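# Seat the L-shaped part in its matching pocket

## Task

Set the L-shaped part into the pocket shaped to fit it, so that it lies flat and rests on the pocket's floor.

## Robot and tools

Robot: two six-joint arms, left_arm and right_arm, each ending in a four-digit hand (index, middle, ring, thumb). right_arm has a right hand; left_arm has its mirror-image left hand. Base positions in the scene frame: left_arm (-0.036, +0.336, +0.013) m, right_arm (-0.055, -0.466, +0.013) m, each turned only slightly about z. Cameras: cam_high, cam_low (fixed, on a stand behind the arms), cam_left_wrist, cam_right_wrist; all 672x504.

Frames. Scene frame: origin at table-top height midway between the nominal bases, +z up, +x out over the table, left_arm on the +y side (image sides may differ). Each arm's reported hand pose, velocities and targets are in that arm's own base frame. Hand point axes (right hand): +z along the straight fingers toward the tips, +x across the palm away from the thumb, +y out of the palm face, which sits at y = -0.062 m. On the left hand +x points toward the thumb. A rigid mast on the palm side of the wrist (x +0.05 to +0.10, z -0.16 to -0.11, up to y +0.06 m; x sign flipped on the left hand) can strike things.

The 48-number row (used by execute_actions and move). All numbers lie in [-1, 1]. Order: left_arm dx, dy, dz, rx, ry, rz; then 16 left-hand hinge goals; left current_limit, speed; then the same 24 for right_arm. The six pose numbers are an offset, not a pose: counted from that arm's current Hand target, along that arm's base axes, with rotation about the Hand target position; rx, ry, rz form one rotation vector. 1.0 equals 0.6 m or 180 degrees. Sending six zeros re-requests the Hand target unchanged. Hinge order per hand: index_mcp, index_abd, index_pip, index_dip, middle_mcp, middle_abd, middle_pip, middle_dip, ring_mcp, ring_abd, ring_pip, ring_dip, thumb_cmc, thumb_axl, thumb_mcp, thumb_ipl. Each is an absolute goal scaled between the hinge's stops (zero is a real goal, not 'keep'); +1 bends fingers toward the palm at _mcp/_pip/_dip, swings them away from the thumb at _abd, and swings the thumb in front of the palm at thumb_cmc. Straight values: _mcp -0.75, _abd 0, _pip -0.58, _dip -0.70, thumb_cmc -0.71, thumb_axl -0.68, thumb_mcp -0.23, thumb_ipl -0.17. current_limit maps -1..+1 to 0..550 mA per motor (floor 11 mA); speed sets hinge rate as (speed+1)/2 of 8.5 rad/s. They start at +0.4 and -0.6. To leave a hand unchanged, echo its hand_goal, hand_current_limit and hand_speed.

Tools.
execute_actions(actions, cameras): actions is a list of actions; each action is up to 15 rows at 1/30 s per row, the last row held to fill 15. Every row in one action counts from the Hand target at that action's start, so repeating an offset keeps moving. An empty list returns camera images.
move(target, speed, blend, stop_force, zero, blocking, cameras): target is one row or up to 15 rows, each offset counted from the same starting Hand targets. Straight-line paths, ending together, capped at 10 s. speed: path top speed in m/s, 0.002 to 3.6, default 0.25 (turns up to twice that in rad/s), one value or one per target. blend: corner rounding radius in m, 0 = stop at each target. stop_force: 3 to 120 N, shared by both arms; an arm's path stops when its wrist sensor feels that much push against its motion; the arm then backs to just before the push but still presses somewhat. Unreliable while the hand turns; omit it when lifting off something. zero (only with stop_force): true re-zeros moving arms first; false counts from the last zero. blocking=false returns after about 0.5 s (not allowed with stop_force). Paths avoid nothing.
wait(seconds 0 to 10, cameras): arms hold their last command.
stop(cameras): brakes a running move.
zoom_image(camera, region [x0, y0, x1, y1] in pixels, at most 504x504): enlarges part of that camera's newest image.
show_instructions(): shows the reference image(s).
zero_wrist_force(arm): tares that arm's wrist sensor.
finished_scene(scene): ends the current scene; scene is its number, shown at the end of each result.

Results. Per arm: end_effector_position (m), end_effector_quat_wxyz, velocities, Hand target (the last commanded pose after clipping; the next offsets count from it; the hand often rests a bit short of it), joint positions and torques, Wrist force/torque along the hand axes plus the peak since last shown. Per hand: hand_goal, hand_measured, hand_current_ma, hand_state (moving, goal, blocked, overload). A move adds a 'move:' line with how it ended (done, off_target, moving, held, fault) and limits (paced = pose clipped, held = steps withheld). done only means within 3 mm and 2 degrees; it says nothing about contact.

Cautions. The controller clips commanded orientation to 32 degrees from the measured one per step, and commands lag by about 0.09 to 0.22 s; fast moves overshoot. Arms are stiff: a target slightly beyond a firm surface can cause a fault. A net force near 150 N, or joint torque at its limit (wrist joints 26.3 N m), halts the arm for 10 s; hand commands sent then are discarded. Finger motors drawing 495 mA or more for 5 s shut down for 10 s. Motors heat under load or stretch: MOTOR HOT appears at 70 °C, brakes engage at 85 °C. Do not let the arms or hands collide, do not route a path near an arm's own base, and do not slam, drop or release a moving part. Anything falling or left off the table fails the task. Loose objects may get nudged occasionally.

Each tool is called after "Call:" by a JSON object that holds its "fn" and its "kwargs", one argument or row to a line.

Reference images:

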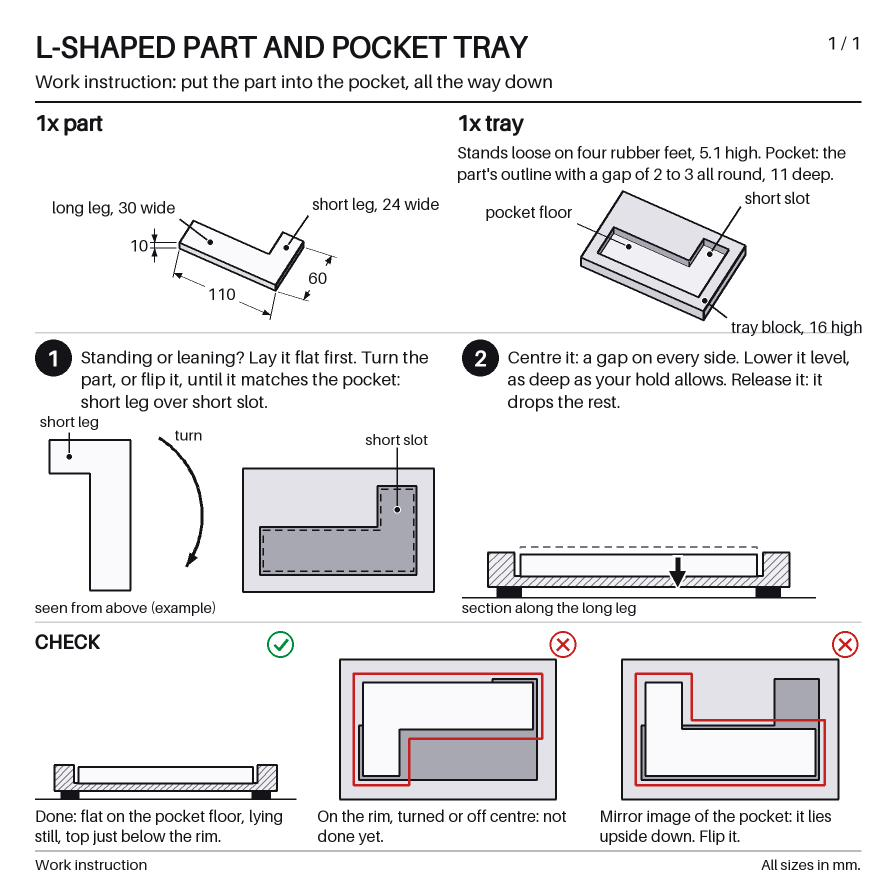

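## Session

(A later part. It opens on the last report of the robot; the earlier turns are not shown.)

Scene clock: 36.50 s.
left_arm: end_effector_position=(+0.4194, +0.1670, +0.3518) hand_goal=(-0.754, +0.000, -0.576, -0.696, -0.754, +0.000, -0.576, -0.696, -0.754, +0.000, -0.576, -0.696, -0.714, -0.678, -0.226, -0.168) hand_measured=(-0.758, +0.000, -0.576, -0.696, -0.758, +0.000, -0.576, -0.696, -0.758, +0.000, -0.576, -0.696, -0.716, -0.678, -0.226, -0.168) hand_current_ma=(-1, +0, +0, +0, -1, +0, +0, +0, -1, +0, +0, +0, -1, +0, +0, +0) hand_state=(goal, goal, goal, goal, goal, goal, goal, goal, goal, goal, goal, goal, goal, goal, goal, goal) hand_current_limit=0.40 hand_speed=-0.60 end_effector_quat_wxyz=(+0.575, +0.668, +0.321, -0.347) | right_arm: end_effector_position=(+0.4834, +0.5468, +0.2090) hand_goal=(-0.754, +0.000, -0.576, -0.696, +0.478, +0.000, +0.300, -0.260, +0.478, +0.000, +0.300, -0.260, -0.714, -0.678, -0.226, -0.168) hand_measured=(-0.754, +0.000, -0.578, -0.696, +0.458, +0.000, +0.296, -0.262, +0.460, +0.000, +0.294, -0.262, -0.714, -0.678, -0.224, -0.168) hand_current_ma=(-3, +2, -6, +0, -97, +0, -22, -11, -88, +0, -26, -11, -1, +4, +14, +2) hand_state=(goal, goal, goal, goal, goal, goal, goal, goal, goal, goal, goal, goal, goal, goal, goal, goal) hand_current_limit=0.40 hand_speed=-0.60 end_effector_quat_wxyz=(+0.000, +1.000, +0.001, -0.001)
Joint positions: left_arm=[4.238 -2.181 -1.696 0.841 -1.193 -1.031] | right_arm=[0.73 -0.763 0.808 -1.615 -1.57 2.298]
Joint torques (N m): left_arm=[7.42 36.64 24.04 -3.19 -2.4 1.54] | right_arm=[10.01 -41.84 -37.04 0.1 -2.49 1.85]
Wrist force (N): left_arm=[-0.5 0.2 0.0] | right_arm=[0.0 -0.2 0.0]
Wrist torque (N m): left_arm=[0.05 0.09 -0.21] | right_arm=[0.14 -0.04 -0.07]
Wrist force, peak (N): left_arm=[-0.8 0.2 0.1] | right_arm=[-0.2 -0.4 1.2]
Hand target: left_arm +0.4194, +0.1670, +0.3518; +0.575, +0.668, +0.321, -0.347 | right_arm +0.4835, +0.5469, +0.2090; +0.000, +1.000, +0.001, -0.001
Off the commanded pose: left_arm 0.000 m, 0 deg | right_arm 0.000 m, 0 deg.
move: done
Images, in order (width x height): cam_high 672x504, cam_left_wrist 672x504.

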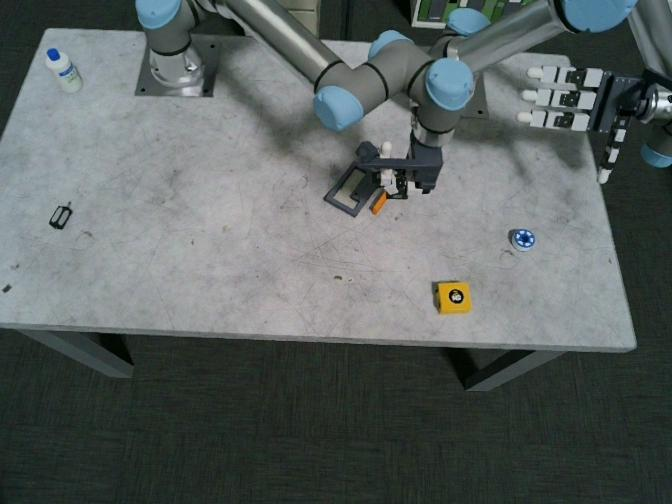

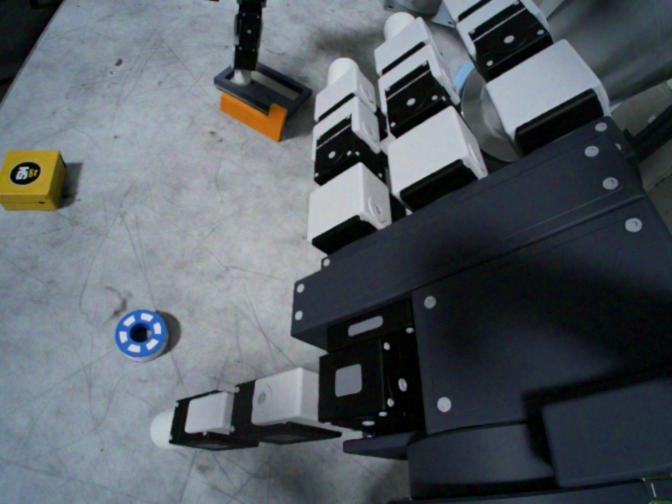

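Call:
{"fn": "move", "kwargs": {
  "target": [
    [0, 0, 0, 0, 0, 0, -0.754, 0, -0.576, -0.696, -0.754, 0, -0.576, -0.696, -0.754, 0, -0.576, -0.696, -0.714, -0.678, -0.226, -0.168, 0.4, -0.6, -0.026, 0.0175, 0, 0, 0, 0, -0.754, 0, -0.576, -0.696, 0.479, 0, 0.3, -0.26, 0.479, 0, 0.3, -0.26, -0.714, -0.678, -0.226, -0.168, 0.4, -0.6],
    [0, 0, 0, 0, 0, 0, -0.754, 0, -0.576, -0.696, -0.754, 0, -0.576, -0.696, -0.754, 0, -0.576, -0.696, -0.714, -0.678, -0.226, -0.168, 0.4, -0.6, -0.026, 0.0175, -0.1467, 0, 0, 0, -0.754, 0, -0.576, -0.696, 0.479, 0, 0.3, -0.26, 0.479, 0, 0.3, -0.26, -0.714, -0.678, -0.226, -0.168, 0.4, -0.6]
  ],
  "speed": 0.08,
  "stop_force": 5,
  "cameras": ["cam_left_wrist"]
}}

Call:
{"fn": "zoom_image", "kwargs": {
  "camera": "cam_left_wrist",
  "region": [180, 0, 340, 160]
}}

Scene clock: 40.03 s.
left_arm: end_effector_position=(+0.4194, +0.1670, +0.3518) hand_goal=(-0.754, +0.000, -0.576, -0.696, -0.754, +0.000, -0.576, -0.696, -0.754, +0.000, -0.576, -0.696, -0.714, -0.678, -0.226, -0.168) hand_measured=(-0.758, +0.000, -0.576, -0.696, -0.758, +0.000, -0.576, -0.696, -0.758, +0.000, -0.576, -0.696, -0.716, -0.678, -0.226, -0.168) hand_current_ma=(-1, +0, +0, +0, -1, +0, +0, +0, -1, +0, +0, +0, -1, +0, +0, +0) hand_state=(goal, goal, goal, goal, goal, goal, goal, goal, goal, goal, goal, goal, goal, goal, goal, goal) hand_current_limit=0.40 hand_speed=-0.60 end_effector_quat_wxyz=(+0.575, +0.668, +0.321, -0.347) | right_arm: end_effector_position=(+0.4679, +0.5574, +0.1210) hand_goal=(-0.754, +0.000, -0.576, -0.696, +0.478, +0.000, +0.300, -0.260, +0.478, +0.000, +0.300, -0.260, -0.714, -0.678, -0.226, -0.168) hand_measured=(-0.754, +0.000, -0.578, -0.696, +0.458, +0.000, +0.296, -0.262, +0.460, +0.000, +0.294, -0.262, -0.714, -0.678, -0.224, -0.168) hand_current_ma=(-3, +2, -6, +0, -97, +0, -22, -11, -88, +0, -26, -11, -1, +4, +14, +2) hand_state=(goal, goal, goal, goal, goal, goal, goal, goal, goal, goal, goal, goal, goal, goal, goal, goal) hand_current_limit=0.40 hand_speed=-0.60 end_effector_quat_wxyz=(+0.000, +1.000, +0.001, -0.001)
Joint positions: left_arm=[4.238 -2.181 -1.696 0.841 -1.193 -1.031] | right_arm=[0.753 -0.729 0.973 -1.814 -1.57 2.321]
Joint torques (N m): left_arm=[6.14 36.73 24.59 -3.42 -2.63 1.93] | right_arm=[8.26 -41.35 -8.96 -4.17 1.41 -1.5]
Wrist force (N): left_arm=[-0.7 0.2 0.0] | right_arm=[0.0 -0.2 0.4]
Wrist torque (N m): left_arm=[0.05 0.11 -0.22] | right_arm=[0.11 -0.05 -0.06]
Wrist force, peak (N): left_arm=[-0.9 0.0 0.0] | right_arm=[0.0 -0.5 0.6]
Hand target: left_arm +0.4194, +0.1670, +0.3518; +0.575, +0.668, +0.321, -0.347 | right_arm +0.4679, +0.5574, +0.1210; +0.000, +1.000, +0.001, -0.001
Off the commanded pose: left_arm 0.000 m, 0 deg | right_arm 0.000 m, 0 deg.
move: done
Images, in order (width x height): cam_left_wrist 672x504.

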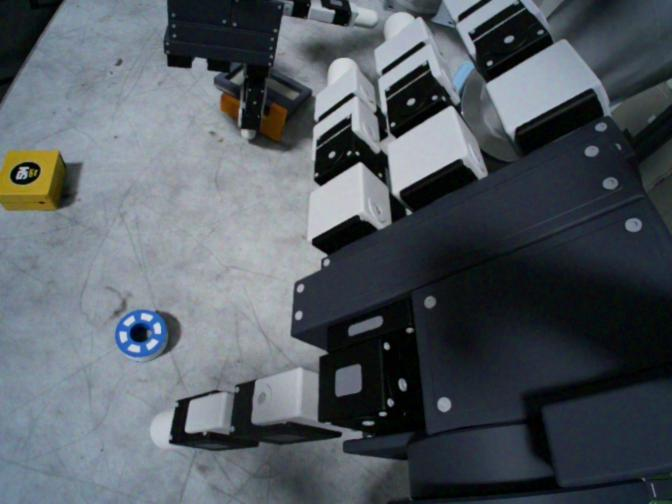

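Scaled by 3.150 from the camera's 672x504 image, which has a finer 960x720 frame.

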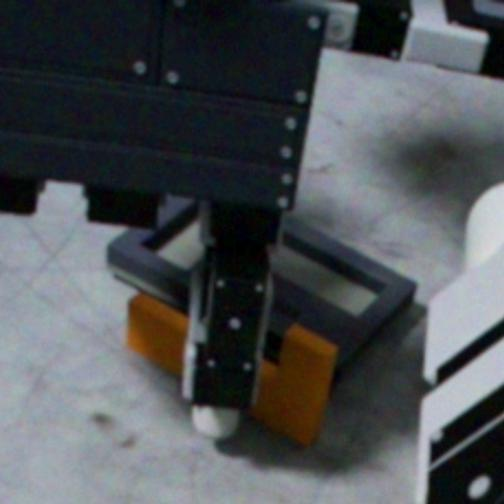

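Call:
{"fn": "move", "kwargs": {
  "target": [0, 0, 0, 0, 0, 0, -0.754, 0, -0.576, -0.696, -0.754, 0, -0.576, -0.696, -0.754, 0, -0.576, -0.696, -0.714, -0.678, -0.226, -0.168, 0.4, -0.6, -0.008, -0.035, 0, 0, 0, 0, -0.754, 0, -0.576, -0.696, 0.479, 0, 0.3, -0.26, 0.479, 0, 0.3, -0.26, -0.714, -0.678, -0.226, -0.168, 0.4, -0.6],
  "speed": 0.03,
  "cameras": ["cam_left_wrist"]
}}

Call:
{"fn": "zoom_image", "kwargs": {
  "camera": "cam_left_wrist",
  "region": [180, 0, 340, 160]
}}

Scene clock: 41.57 s.
left_arm: end_effector_position=(+0.4194, +0.1670, +0.3518) hand_goal=(-0.754, +0.000, -0.576, -0.696, -0.754, +0.000, -0.576, -0.696, -0.754, +0.000, -0.576, -0.696, -0.714, -0.678, -0.226, -0.168) hand_measured=(-0.758, +0.000, -0.576, -0.696, -0.758, +0.000, -0.576, -0.696, -0.758, +0.000, -0.576, -0.696, -0.716, -0.678, -0.226, -0.168) hand_current_ma=(-1, +0, +0, +0, -1, +0, +0, +0, -1, +0, +0, +0, -1, +0, +0, +0) hand_state=(goal, goal, goal, goal, goal, goal, goal, goal, goal, goal, goal, goal, goal, goal, goal, goal) hand_current_limit=0.40 hand_speed=-0.60 end_effector_quat_wxyz=(+0.575, +0.668, +0.321, -0.347) | right_arm: end_effector_position=(+0.4631, +0.5365, +0.1210) hand_goal=(-0.754, +0.000, -0.576, -0.696, +0.478, +0.000, +0.300, -0.260, +0.478, +0.000, +0.300, -0.260, -0.714, -0.678, -0.226, -0.168) hand_measured=(-0.754, +0.000, -0.578, -0.696, +0.458, +0.000, +0.296, -0.262, +0.460, +0.000, +0.294, -0.262, -0.714, -0.678, -0.224, -0.168) hand_current_ma=(-3, +2, -6, +0, -97, +0, -22, -11, -88, +0, -26, -11, -1, +4, +14, +2) hand_state=(goal, goal, goal, goal, goal, goal, goal, goal, goal, goal, goal, goal, goal, goal, goal, goal) hand_current_limit=0.40 hand_speed=-0.60 end_effector_quat_wxyz=(+0.000, +1.000, +0.001, -0.001)
Joint positions: left_arm=[4.238 -2.181 -1.696 0.841 -1.193 -1.031] | right_arm=[0.737 -0.781 1.069 -1.857 -1.57 2.306]
Joint torques (N m): left_arm=[7.66 35.54 23.99 -3.27 -2.23 1.52] | right_arm=[-7.67 -65.26 -10.85 -3.9 -2.41 -1.84]
Wrist force (N): left_arm=[-0.2 -0.2 0.2] | right_arm=[0.1 0.2 0.4]
Wrist torque (N m): left_arm=[0.00 0.06 -0.18] | right_arm=[0.14 -0.03 0.16]
Wrist force, peak (N): left_arm=[-0.9 0.2 -0.1] | right_arm=[0.2 -0.6 0.5]
Hand target: left_arm +0.4194, +0.1670, +0.3518; +0.575, +0.668, +0.321, -0.347 | right_arm +0.4631, +0.5364, +0.1210; +0.000, +1.000, +0.001, -0.001
Off the commanded pose: left_arm 0.000 m, 0 deg | right_arm 0.000 m, 0 deg.
move: done
Images, in order (width x height): cam_left_wrist 672x504.

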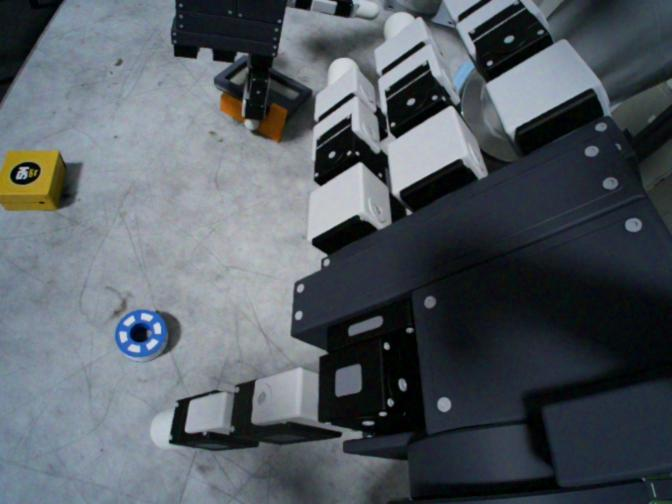

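Scaled by 3.150 from the camera's 672x504 image, which has a finer 960x720 frame.

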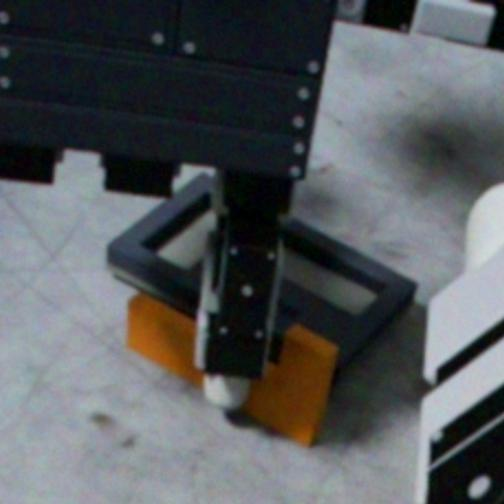

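Call:
{"fn": "move", "kwargs": {
  "target": [0, 0, 0, 0, 0, 0, -0.754, 0, -0.576, -0.696, -0.754, 0, -0.576, -0.696, -0.754, 0, -0.576, -0.696, -0.714, -0.678, -0.226, -0.168, 0.4, -0.6, -0.0151, -0.0219, 0, 0, 0, 0, -0.754, 0, -0.576, -0.696, 0.479, 0, 0.3, -0.26, 0.479, 0, 0.3, -0.26, -0.714, -0.678, -0.226, -0.168, 0.4, -0.6],
  "speed": 0.02,
  "stop_force": 6,
  "cameras": ["cam_left_wrist", "cam_low"]
}}

Call:
{"fn": "zoom_image", "kwargs": {
  "camera": "cam_left_wrist",
  "region": [180, 0, 340, 160]
}}

Call:
{"fn": "zoom_image", "kwargs": {
  "camera": "cam_low",
  "region": [480, 240, 580, 310]
}}

Scene clock: 44.00 s.
left_arm: end_effector_position=(+0.4194, +0.1670, +0.3518) hand_goal=(-0.754, +0.000, -0.576, -0.696, -0.754, +0.000, -0.576, -0.696, -0.754, +0.000, -0.576, -0.696, -0.714, -0.678, -0.226, -0.168) hand_measured=(-0.758, +0.000, -0.576, -0.696, -0.758, +0.000, -0.576, -0.696, -0.758, +0.000, -0.576, -0.696, -0.716, -0.678, -0.226, -0.168) hand_current_ma=(-1, +0, +0, +0, -1, +0, +0, +0, -1, +0, +0, +0, -1, +0, +0, +0) hand_state=(goal, goal, goal, goal, goal, goal, goal, goal, goal, goal, goal, goal, goal, goal, goal, goal) hand_current_limit=0.40 hand_speed=-0.60 end_effector_quat_wxyz=(+0.575, +0.668, +0.321, -0.347) | right_arm: end_effector_position=(+0.4540, +0.5232, +0.1210) hand_goal=(-0.754, +0.000, -0.576, -0.696, +0.478, +0.000, +0.300, -0.260, +0.478, +0.000, +0.300, -0.260, -0.714, -0.678, -0.226, -0.168) hand_measured=(-0.754, +0.000, -0.578, -0.696, +0.458, +0.000, +0.296, -0.262, +0.460, +0.000, +0.294, -0.262, -0.714, -0.678, -0.224, -0.168) hand_current_ma=(-3, +2, -6, +0, -97, +0, -22, -11, -88, +0, -26, -11, -1, +4, +14, +2) hand_state=(goal, goal, goal, goal, goal, goal, goal, goal, goal, goal, goal, goal, goal, goal, goal, goal) hand_current_limit=0.40 hand_speed=-0.60 end_effector_quat_wxyz=(+0.000, +1.000, +0.001, -0.001)
Joint positions: left_arm=[4.238 -2.181 -1.696 0.841 -1.193 -1.031] | right_arm=[0.733 -0.822 1.142 -1.889 -1.57 2.301]
Joint torques (N m): left_arm=[6.74 35.86 23.91 -3.31 -2.46 1.76] | right_arm=[-9.08 -64.96 -9.94 -4.04 -1.1 -1.88]
Wrist force (N): left_arm=[-0.4 0.2 -0.1] | right_arm=[-0.2 0.1 0.4]
Wrist torque (N m): left_arm=[0.05 0.08 -0.20] | right_arm=[0.13 0.02 0.12]
Wrist force, peak (N): left_arm=[-0.8 -0.1 0.0] | right_arm=[-0.2 0.1 0.6]
Hand target: left_arm +0.4194, +0.1670, +0.3518; +0.575, +0.668, +0.321, -0.347 | right_arm +0.4540, +0.5232, +0.1210; +0.000, +1.000, +0.001, -0.001
Off the commanded pose: left_arm 0.000 m, 0 deg | right_arm 0.000 m, 0 deg.
move: done
Images, in order (width x height): cam_low 672x504, cam_left_wrist 672x504.

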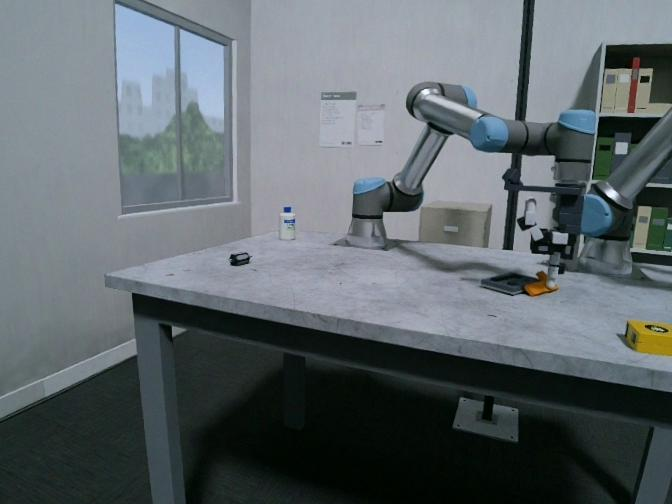

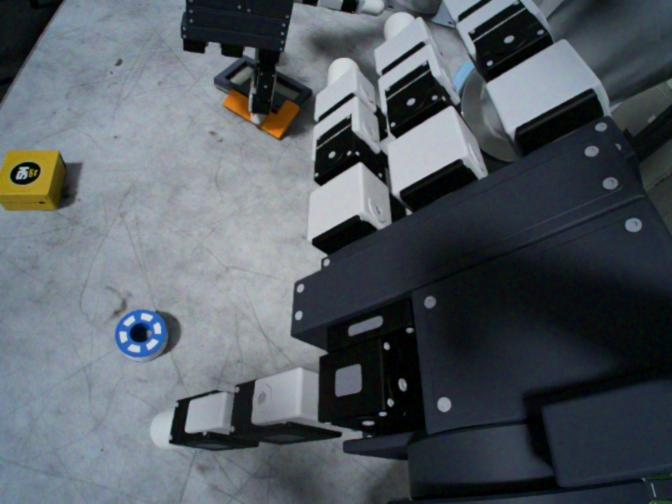

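Scaled by 3.150 from the camera's 672x504 image, which has a finer 960x720 frame.

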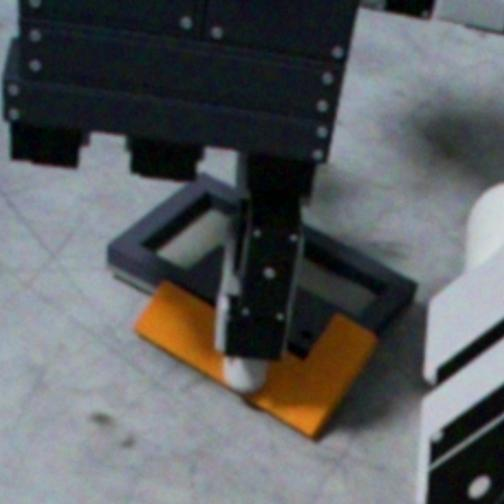

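Scaled by 5.040 from the camera's 672x504 image, which has a finer 960x720 frame.

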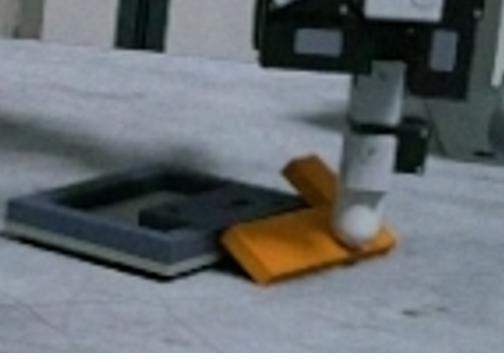

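Call:
{"fn": "move", "kwargs": {
  "target": [
    [0, 0, 0, 0, 0, 0, -0.754, 0, -0.576, -0.696, -0.754, 0, -0.576, -0.696, -0.754, 0, -0.576, -0.696, -0.714, -0.678, -0.226, -0.168, 0.4, -0.6, 0.003, 0.005, 0.1467, 0, 0, 0, -0.754, 0, -0.576, -0.696, 0.479, 0, 0.3, -0.26, 0.479, 0, 0.3, -0.26, -0.714, -0.678, -0.226, -0.168, 0.4, -0.6],
    [0, 0, 0, 0, 0, 0, -0.754, 0, -0.576, -0.696, -0.754, 0, -0.576, -0.696, -0.754, 0, -0.576, -0.696, -0.714, -0.678, -0.226, -0.168, 0.4, -0.6, -0.0217, -0.1787, 0.1467, 0, 0, 0, -0.754, 0, -0.576, -0.696, 0.479, 0, 0.3, -0.26, 0.479, 0, 0.3, -0.26, -0.714, -0.678, -0.226, -0.168, 0.4, -0.6],
    [0, 0, 0, 0, 0, 0, -0.754, 0, -0.576, -0.696, -0.754, 0, -0.576, -0.696, -0.754, 0, -0.576, -0.696, -0.714, -0.678, -0.226, -0.168, 0.4, -0.6, -0.0217, -0.1787, 0.0032, 0, 0, 0, -0.754, 0, -0.576, -0.696, 0.479, 0, 0.3, -0.26, 0.479, 0, 0.3, -0.26, -0.714, -0.678, -0.226, -0.168, 0.4, -0.6]
  ],
  "speed": [0.08, 0.15, 0.06],
  "cameras": ["cam_left_wrist"]
}}

Call:
{"fn": "zoom_image", "kwargs": {
  "camera": "cam_left_wrist",
  "region": [180, 0, 340, 160]
}}

Scene clock: 49.40 s.
left_arm: end_effector_position=(+0.4194, +0.1670, +0.3518) hand_goal=(-0.754, +0.000, -0.576, -0.696, -0.754, +0.000, -0.576, -0.696, -0.754, +0.000, -0.576, -0.696, -0.714, -0.678, -0.226, -0.168) hand_measured=(-0.758, +0.000, -0.576, -0.696, -0.758, +0.000, -0.576, -0.696, -0.758, +0.000, -0.576, -0.696, -0.716, -0.678, -0.226, -0.168) hand_current_ma=(-1, +0, +0, +0, -1, +0, +0, +0, -1, +0, +0, +0, -1, +0, +0, +0) hand_state=(goal, goal, goal, goal, goal, goal, goal, goal, goal, goal, goal, goal, goal, goal, goal, goal) hand_current_limit=0.40 hand_speed=-0.60 end_effector_quat_wxyz=(+0.575, +0.668, +0.321, -0.347) | right_arm: end_effector_position=(+0.4410, +0.4160, +0.1230) hand_goal=(-0.754, +0.000, -0.576, -0.696, +0.478, +0.000, +0.300, -0.260, +0.478, +0.000, +0.300, -0.260, -0.714, -0.678, -0.226, -0.168) hand_measured=(-0.754, +0.000, -0.578, -0.696, +0.458, +0.000, +0.296, -0.262, +0.460, +0.000, +0.294, -0.262, -0.714, -0.678, -0.224, -0.168) hand_current_ma=(-3, +2, -6, +0, -97, +0, -22, -10, -88, +0, -26, -11, -1, +4, +14, +2) hand_state=(goal, goal, goal, goal, goal, goal, goal, goal, goal, goal, goal, goal, goal, goal, goal, goal) hand_current_limit=0.40 hand_speed=-0.60 end_effector_quat_wxyz=(+0.000, +1.000, +0.001, -0.001)
Joint positions: left_arm=[4.238 -2.181 -1.696 0.841 -1.193 -1.031] | right_arm=[0.627 -1.031 1.491 -2.03 -1.57 2.196]
Joint torques (N m): left_arm=[6.17 36.26 23.44 -3.53 -2.21 1.61] | right_arm=[-7.33 -29.29 -7.63 -4.06 1.74 -1.81]
Wrist force (N): left_arm=[-0.5 0.1 0.1] | right_arm=[-0.1 0.1 0.3]
Wrist torque (N m): left_arm=[0.04 0.09 -0.20] | right_arm=[0.14 0.00 0.14]
Wrist force, peak (N): left_arm=[-0.8 0.4 -0.3] | right_arm=[-0.1 -0.6 -0.8]
Hand target: left_arm +0.4194, +0.1670, +0.3518; +0.575, +0.668, +0.321, -0.347 | right_arm +0.4410, +0.4160, +0.1229; +0.000, +1.000, +0.001, -0.001
Off the commanded pose: left_arm 0.000 m, 0 deg | right_arm 0.000 m, 0 deg.
move: done
Images, in order (width x height): cam_left_wrist 672x504.

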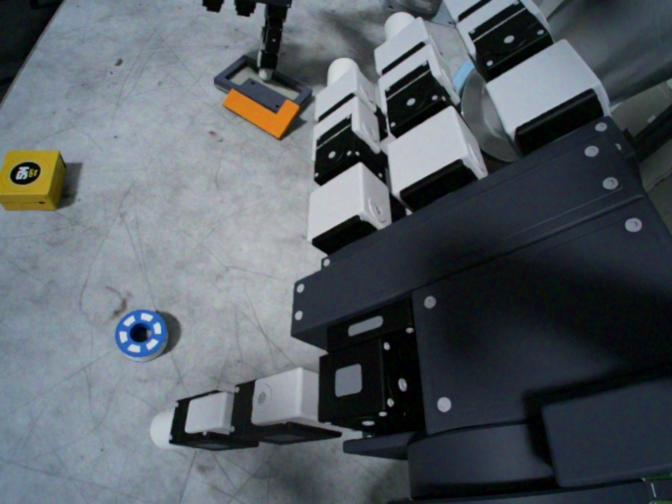

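Scaled by 3.150 from the camera's 672x504 image, which has a finer 960x720 frame.

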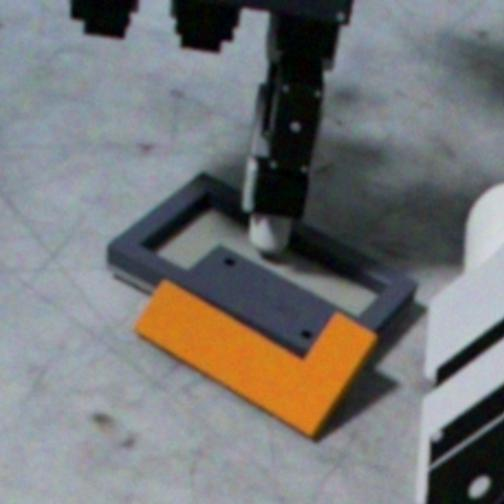

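Now dragging the tray slowly away so the leaning part comes down flat.

Call:
{"fn": "move", "kwargs": {
  "target": [0, 0, 0, 0, 0, 0, -0.754, 0, -0.576, -0.696, -0.754, 0, -0.576, -0.696, -0.754, 0, -0.576, -0.696, -0.714, -0.678, -0.226, -0.168, 0.4, -0.6, -0.0567, -0.0823, 0, 0, 0, 0, -0.754, 0, -0.576, -0.696, 0.479, 0, 0.3, -0.26, 0.479, 0, 0.3, -0.26, -0.714, -0.678, -0.226, -0.168, 0.4, -0.6],
  "speed": 0.025,
  "cameras": ["cam_left_wrist", "cam_high"]
}}

Call:
{"fn": "zoom_image", "kwargs": {
  "camera": "cam_left_wrist",
  "region": [180, 0, 340, 160]
}}

Call:
{"fn": "zoom_image", "kwargs": {
  "camera": "cam_high",
  "region": [300, 140, 440, 245]
}}

Scene clock: 52.57 s.
left_arm: end_effector_position=(+0.4194, +0.1670, +0.3518) hand_goal=(-0.754, +0.000, -0.576, -0.696, -0.754, +0.000, -0.576, -0.696, -0.754, +0.000, -0.576, -0.696, -0.714, -0.678, -0.226, -0.168) hand_measured=(-0.758, +0.000, -0.576, -0.696, -0.758, +0.000, -0.576, -0.696, -0.758, +0.000, -0.576, -0.696, -0.716, -0.678, -0.226, -0.168) hand_current_ma=(-1, +0, +0, +0, -1, +0, +0, +0, -1, +0, +0, +0, -1, +0, +0, +0) hand_state=(goal, goal, goal, goal, goal, goal, goal, goal, goal, goal, goal, goal, goal, goal, goal, goal) hand_current_limit=0.40 hand_speed=-0.60 end_effector_quat_wxyz=(+0.575, +0.668, +0.321, -0.347) | right_arm: end_effector_position=(+0.4070, +0.3667, +0.1229) hand_goal=(-0.754, +0.000, -0.576, -0.696, +0.478, +0.000, +0.300, -0.260, +0.478, +0.000, +0.300, -0.260, -0.714, -0.678, -0.226, -0.168) hand_measured=(-0.756, +0.000, -0.578, -0.696, +0.458, +0.000, +0.296, -0.262, +0.460, +0.000, +0.294, -0.262, -0.714, -0.678, -0.224, -0.168) hand_current_ma=(-12, +4, -6, +0, -97, +0, -22, -10, -88, +0, -26, -11, -1, +4, +14, +2) hand_state=(goal, goal, goal, goal, goal, goal, goal, goal, goal, goal, goal, goal, goal, goal, goal, goal) hand_current_limit=0.40 hand_speed=-0.60 end_effector_quat_wxyz=(+0.000, +1.000, +0.001, -0.001) end_effector_velocity=(+0.000, -0.001, +0.002) end_effector_angular_velocity=(+0.002, -0.003, -0.001)
Joint positions: left_arm=[4.238 -2.181 -1.696 0.841 -1.193 -1.031] | right_arm=[0.595 -1.156 1.687 -2.101 -1.57 2.163]
Joint velocities: left_arm=[within noise] | right_arm=[-0.001 -0.005 0.003 -0.002 0 0]
Joint torques (N m): left_arm=[4.69 35.84 21.75 -3.13 -2.47 1.46] | right_arm=[-8.47 -52.31 -7.3 -3.8 -1.41 -1.88]
Wrist force (N): left_arm=[-0.4 0.4 0.1] | right_arm=[-0.1 -0.5 0.3]
Wrist torque (N m): left_arm=[0.07 0.09 -0.21] | right_arm=[0.10 0.04 0.15]
Wrist force, peak (N): left_arm=[-0.8 0.2 0.0] | right_arm=[-0.3 -0.7 0.1]
Hand target: left_arm +0.4194, +0.1670, +0.3518; +0.575, +0.668, +0.321, -0.347 | right_arm +0.4070, +0.3666, +0.1229; +0.000, +1.000, +0.001, -0.001
Off the commanded pose: left_arm 0.000 m, 0 deg | right_arm 0.000 m, 0 deg.
move: done
Images, in order (width x height): cam_high 672x504, cam_left_wrist 672x504.

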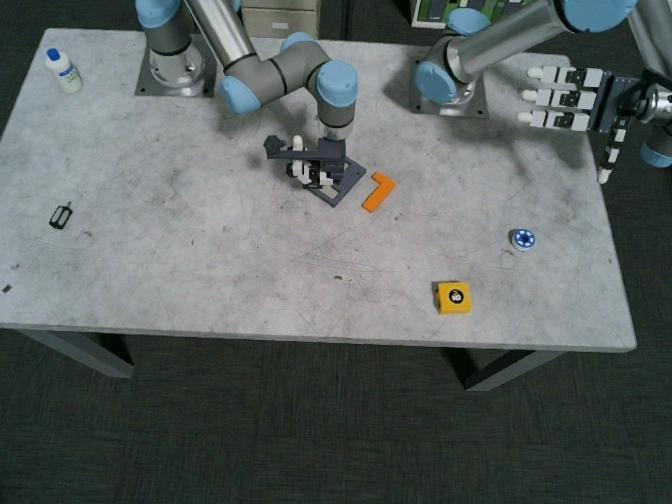

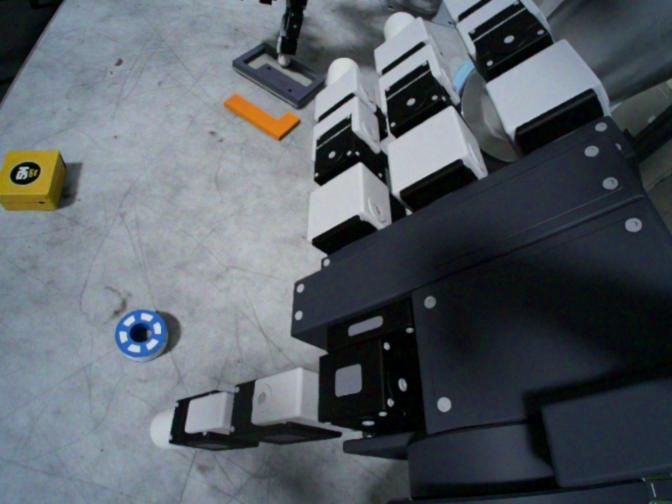

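Scaled by 3.150 from the camera's 672x504 image, which has a finer 960x720 frame.

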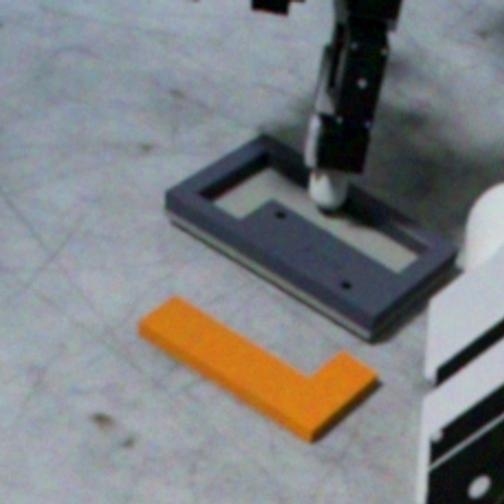

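Scaled by 3.600 from the camera's 672x504 image, which has a finer 960x720 frame.

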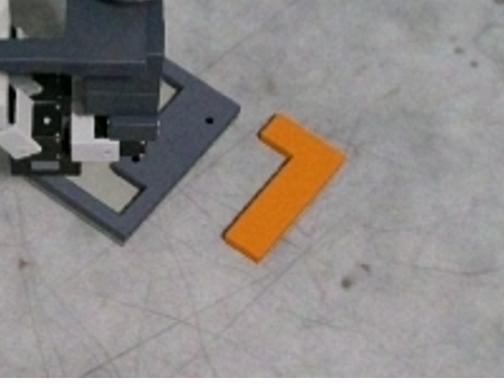

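Call:
{"fn": "zoom_image", "kwargs": {
  "camera": "cam_high",
  "region": [340, 155, 410, 225]
}}

Scaled by 7.200 from the camera's 672x504 image, which has a finer 960x720 frame.

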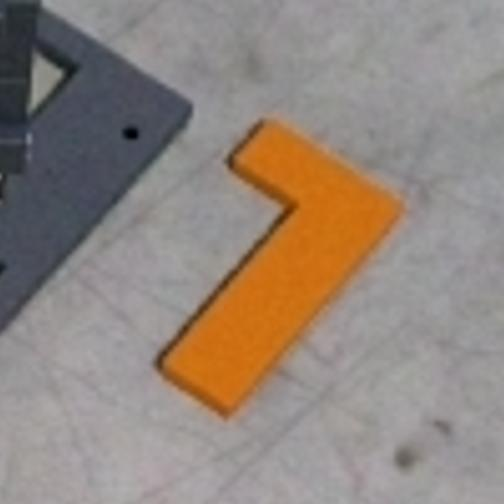

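Call:
{"fn": "move", "kwargs": {
  "target": [
    [0, 0, 0, 0, 0, 0, -0.754, 0, -0.576, -0.696, -0.754, 0, -0.576, -0.696, -0.754, 0, -0.576, -0.696, -0.714, -0.678, -0.226, -0.168, 0.4, -0.6, 0.004, 0.004, 0.16, 0, 0, 0, -0.754, 0, -0.576, -0.696, 0.479, 0, 0.3, -0.26, 0.479, 0, 0.3, -0.26, -0.714, -0.678, -0.226, -0.168, 0.4, -0.6],
    [0, 0, 0, 0, 0, 0, -0.754, 0, -0.576, -0.696, -0.754, 0, -0.576, -0.696, -0.754, 0, -0.576, -0.696, -0.714, -0.678, -0.226, -0.168, 0.4, -0.6, 0.1628, 0.2617, 0.16, 0, 0, 0.2817, -0.754, -0.105, -0.576, -0.696, -0.754, 0.105, -0.576, -0.696, 0.479, 0, 0.3, -0.26, -0.714, -0.678, -0.226, -0.168, 0.4, -0.6]
  ],
  "speed": [0.1, 0.2],
  "cameras": ["all"]
}}

Call:
{"fn": "zoom_image", "kwargs": {
  "camera": "cam_left_wrist",
  "region": [160, 0, 340, 180]
}}

Call:
{"fn": "zoom_image", "kwargs": {
  "camera": "cam_high",
  "region": [300, 100, 480, 235]
}}

Scene clock: 63.20 s.
left_arm: end_effector_position=(+0.4194, +0.1670, +0.3518) hand_goal=(-0.754, +0.000, -0.576, -0.696, -0.754, +0.000, -0.576, -0.696, -0.754, +0.000, -0.576, -0.696, -0.714, -0.678, -0.226, -0.168) hand_measured=(-0.758, +0.000, -0.576, -0.696, -0.758, +0.000, -0.576, -0.696, -0.758, +0.000, -0.576, -0.696, -0.716, -0.678, -0.226, -0.168) hand_current_ma=(-1, +0, +0, +0, -1, +0, +0, +0, -1, +0, +0, +0, -1, +0, +0, +0) hand_state=(goal, goal, goal, goal, goal, goal, goal, goal, goal, goal, goal, goal, goal, goal, goal, goal) hand_current_limit=0.40 hand_speed=-0.60 end_effector_quat_wxyz=(+0.575, +0.668, +0.321, -0.347) | right_arm: end_effector_position=(+0.5046, +0.5237, +0.2189) hand_goal=(-0.754, -0.106, -0.576, -0.696, -0.754, +0.104, -0.576, -0.696, +0.478, +0.000, +0.300, -0.260, -0.714, -0.678, -0.226, -0.168) hand_measured=(-0.756, -0.102, -0.578, -0.696, -0.750, +0.100, -0.574, -0.694, +0.460, +0.000, +0.294, -0.262, -0.714, -0.678, -0.224, -0.168) hand_current_ma=(-5, +16, -6, +0, +20, -12, +8, +9, -88, +0, -26, -11, -1, +4, +14, +2) hand_state=(goal, goal, goal, goal, goal, goal, goal, goal, goal, goal, goal, goal, goal, goal, goal, goal) hand_current_limit=0.40 hand_speed=-0.60 end_effector_quat_wxyz=(+0.000, +0.903, +0.429, -0.001)
Joint positions: left_arm=[4.238 -2.181 -1.696 0.841 -1.193 -1.031] | right_arm=[0.741 -0.946 1.096 -1.719 -1.571 1.424]
Joint torques (N m): left_arm=[3.8 36.58 24.01 -2.96 -2.29 1.62] | right_arm=[9.13 -35.22 -35.38 -0.25 1.73 -1.78]
Wrist force (N): left_arm=[-0.5 0.0 0.0] | right_arm=[-0.4 -0.4 0.0]
Wrist torque (N m): left_arm=[0.02 0.09 -0.20] | right_arm=[0.01 0.04 0.14]
Wrist force, peak (N): left_arm=[-0.9 0.3 -0.1] | right_arm=[0.1 -0.6 0.8]
Hand target: left_arm +0.4194, +0.1670, +0.3518; +0.575, +0.668, +0.321, -0.347 | right_arm +0.5046, +0.5237, +0.2189; +0.000, +0.903, +0.429, -0.001
Off the commanded pose: left_arm 0.000 m, 0 deg | right_arm 0.000 m, 0 deg.
move: done

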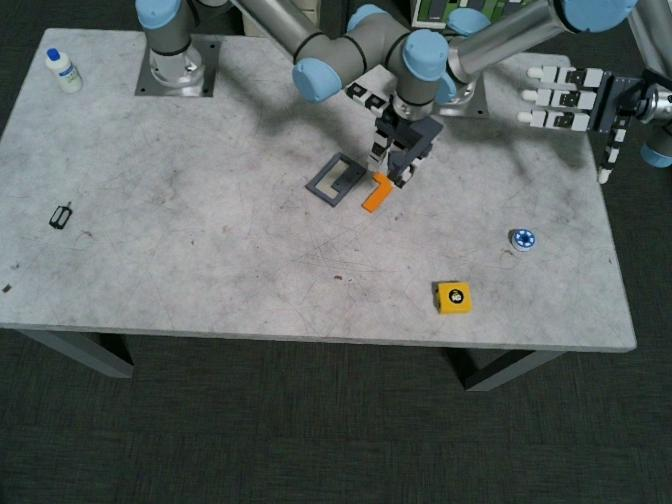

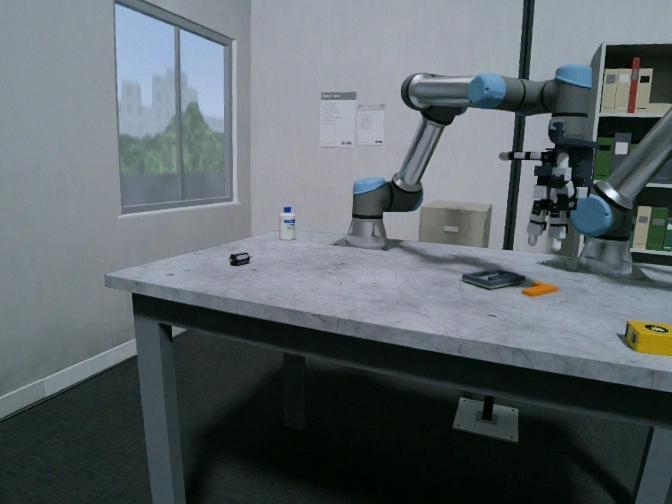

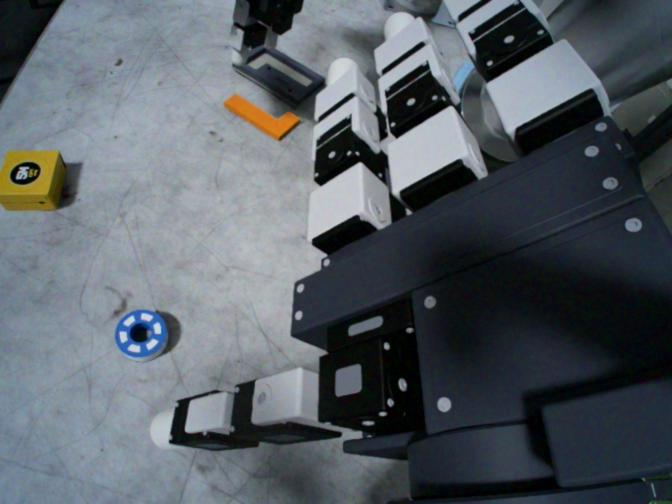

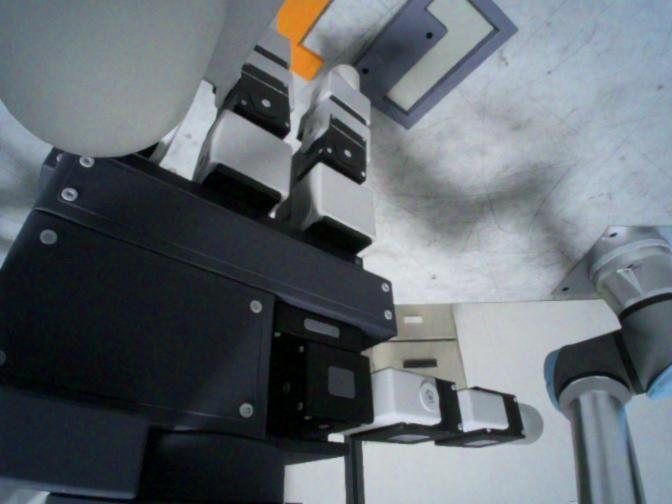

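Scaled by 2.800 from the camera's 672x504 image, which has a finer 960x720 frame.

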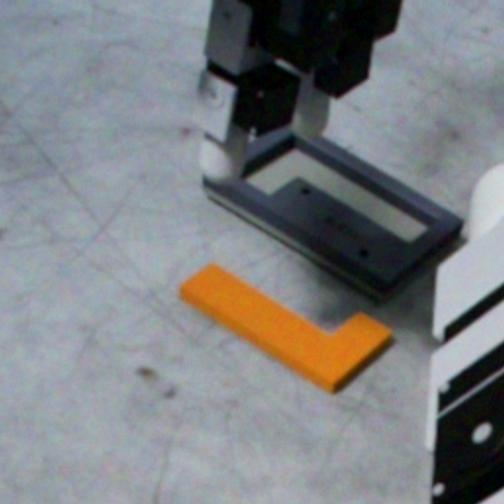

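Scaled by 2.800 from the camera's 672x504 image, which has a finer 960x720 frame.

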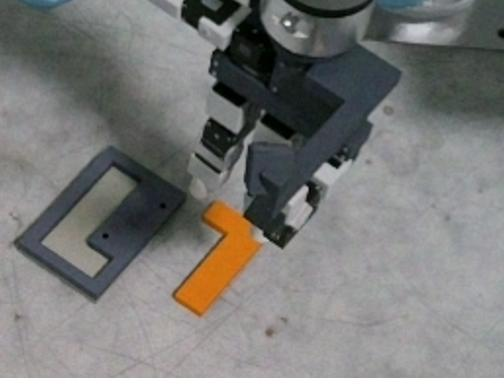

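Call:
{"fn": "move", "kwargs": {
  "target": [0, 0, 0, 0, 0, 0, -0.754, 0, -0.576, -0.696, -0.754, 0, -0.576, -0.696, -0.754, 0, -0.576, -0.696, -0.714, -0.678, -0.226, -0.168, 0.4, -0.6, -0.0255, 0.0215, -0.1065, 0, 0, 0, -0.754, -0.105, -0.576, -0.696, -0.754, 0.105, -0.576, -0.696, -0.9, 0, 0.95, 0.9, -0.714, -0.678, -0.226, -0.168, 0.4, -0.6],
  "speed": 0.1,
  "cameras": ["all"]
}}

Call:
{"fn": "zoom_image", "kwargs": {
  "camera": "cam_left_wrist",
  "region": [180, 20, 340, 180]
}}

Call:
{"fn": "zoom_image", "kwargs": {
  "camera": "cam_high",
  "region": [320, 130, 440, 220]
}}

Call:
{"fn": "zoom_image", "kwargs": {
  "camera": "cam_low",
  "region": [480, 230, 600, 320]
}}

Scene clock: 66.17 s.
left_arm: end_effector_position=(+0.4194, +0.1670, +0.3518) hand_goal=(-0.754, +0.000, -0.576, -0.696, -0.754, +0.000, -0.576, -0.696, -0.754, +0.000, -0.576, -0.696, -0.714, -0.678, -0.226, -0.168) hand_measured=(-0.758, +0.000, -0.576, -0.696, -0.758, +0.000, -0.576, -0.696, -0.758, +0.000, -0.576, -0.696, -0.716, -0.678, -0.226, -0.168) hand_current_ma=(-1, +0, +0, +0, -1, +0, +0, +0, -1, +0, +0, +0, -1, +0, +0, +0) hand_state=(goal, goal, goal, goal, goal, goal, goal, goal, goal, goal, goal, goal, goal, goal, goal, goal) hand_current_limit=0.40 hand_speed=-0.60 end_effector_quat_wxyz=(+0.575, +0.668, +0.321, -0.347) | right_arm: end_effector_position=(+0.4893, +0.5365, +0.1551) hand_goal=(-0.754, -0.106, -0.576, -0.696, -0.754, +0.104, -0.576, -0.696, -0.900, +0.000, +0.950, +0.900, -0.714, -0.678, -0.226, -0.168) hand_measured=(-0.756, -0.102, -0.578, -0.696, -0.750, +0.100, -0.574, -0.694, -0.886, +0.000, +0.902, +0.778, -0.714, -0.678, -0.224, -0.168) hand_current_ma=(-5, +16, -6, +0, +20, -12, +8, +9, +69, +0, -228, -385, -1, +4, +14, +2) hand_state=(goal, goal, goal, goal, goal, goal, goal, goal, goal, goal, blocked, blocked, goal, goal, goal, goal) hand_current_limit=0.40 hand_speed=-0.60 end_effector_quat_wxyz=(+0.000, +0.903, +0.429, -0.001)
Joint positions: left_arm=[4.238 -2.181 -1.696 0.841 -1.193 -1.031] | right_arm=[0.768 -0.907 1.197 -1.86 -1.571 1.451]
Joint torques (N m): left_arm=[4.82 34.93 22.94 -2.98 -2 1.5] | right_arm=[9.38 -36.19 -9.49 -4.2 -1.77 1.69]
Wrist force (N): left_arm=[-0.5 0.2 -0.2] | right_arm=[0.1 -0.3 0.4]
Wrist torque (N m): left_arm=[0.07 0.10 -0.21] | right_arm=[-0.08 -0.04 -0.07]
Wrist force, peak (N): left_arm=[-0.7 0.1 -0.4] | right_arm=[-0.2 -0.6 0.8]
Hand target: left_arm +0.4194, +0.1670, +0.3518; +0.575, +0.668, +0.321, -0.347 | right_arm +0.4893, +0.5366, +0.1550; +0.000, +0.903, +0.429, -0.001
Off the commanded pose: left_arm 0.000 m, 0 deg | right_arm 0.000 m, 0 deg.
move: done

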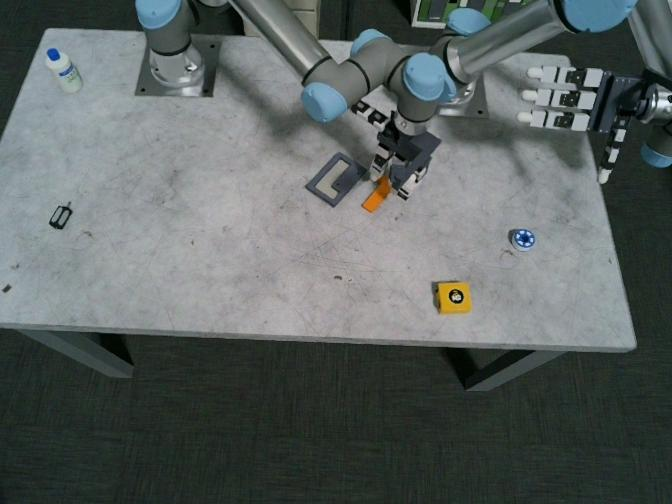

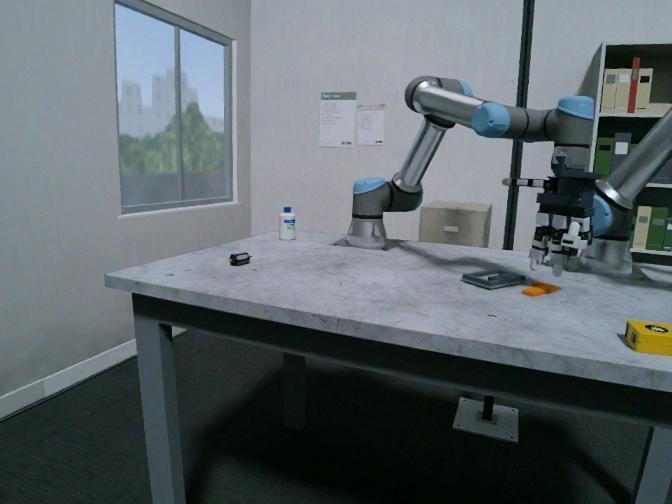

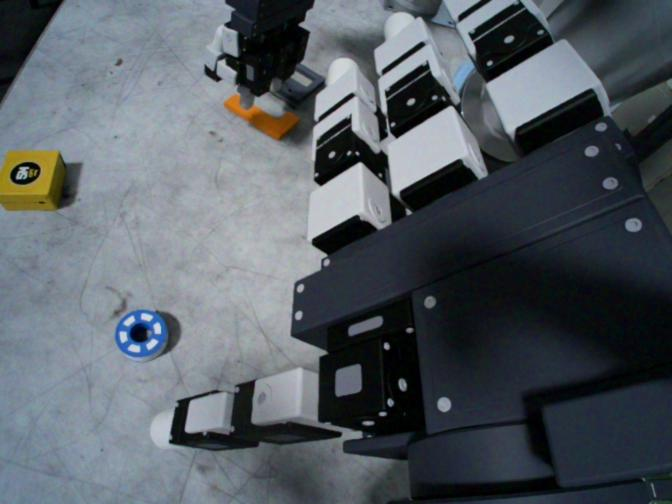

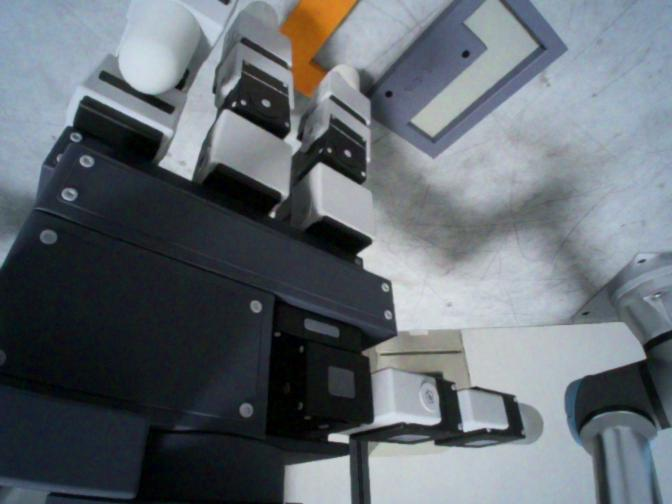

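Scaled by 3.150 from the camera's 672x504 image, which has a finer 960x720 frame.

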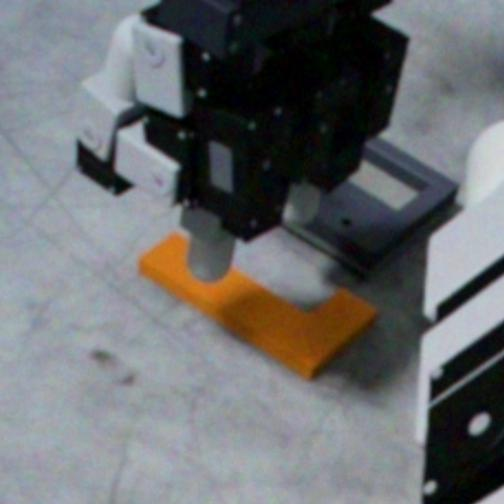

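Scaled by 4.200 from the camera's 672x504 image, which has a finer 960x720 frame.

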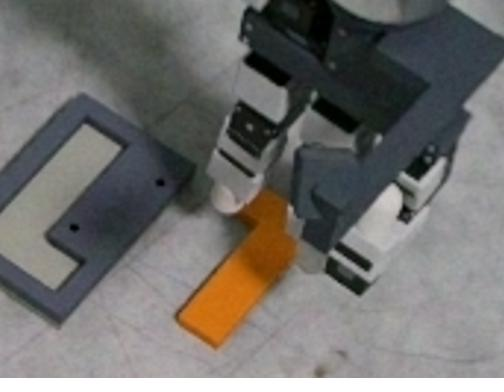

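Scaled by 4.200 from the camera's 672x504 image, which has a finer 960x720 frame.

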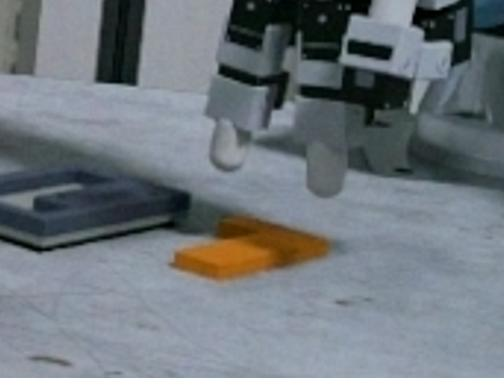

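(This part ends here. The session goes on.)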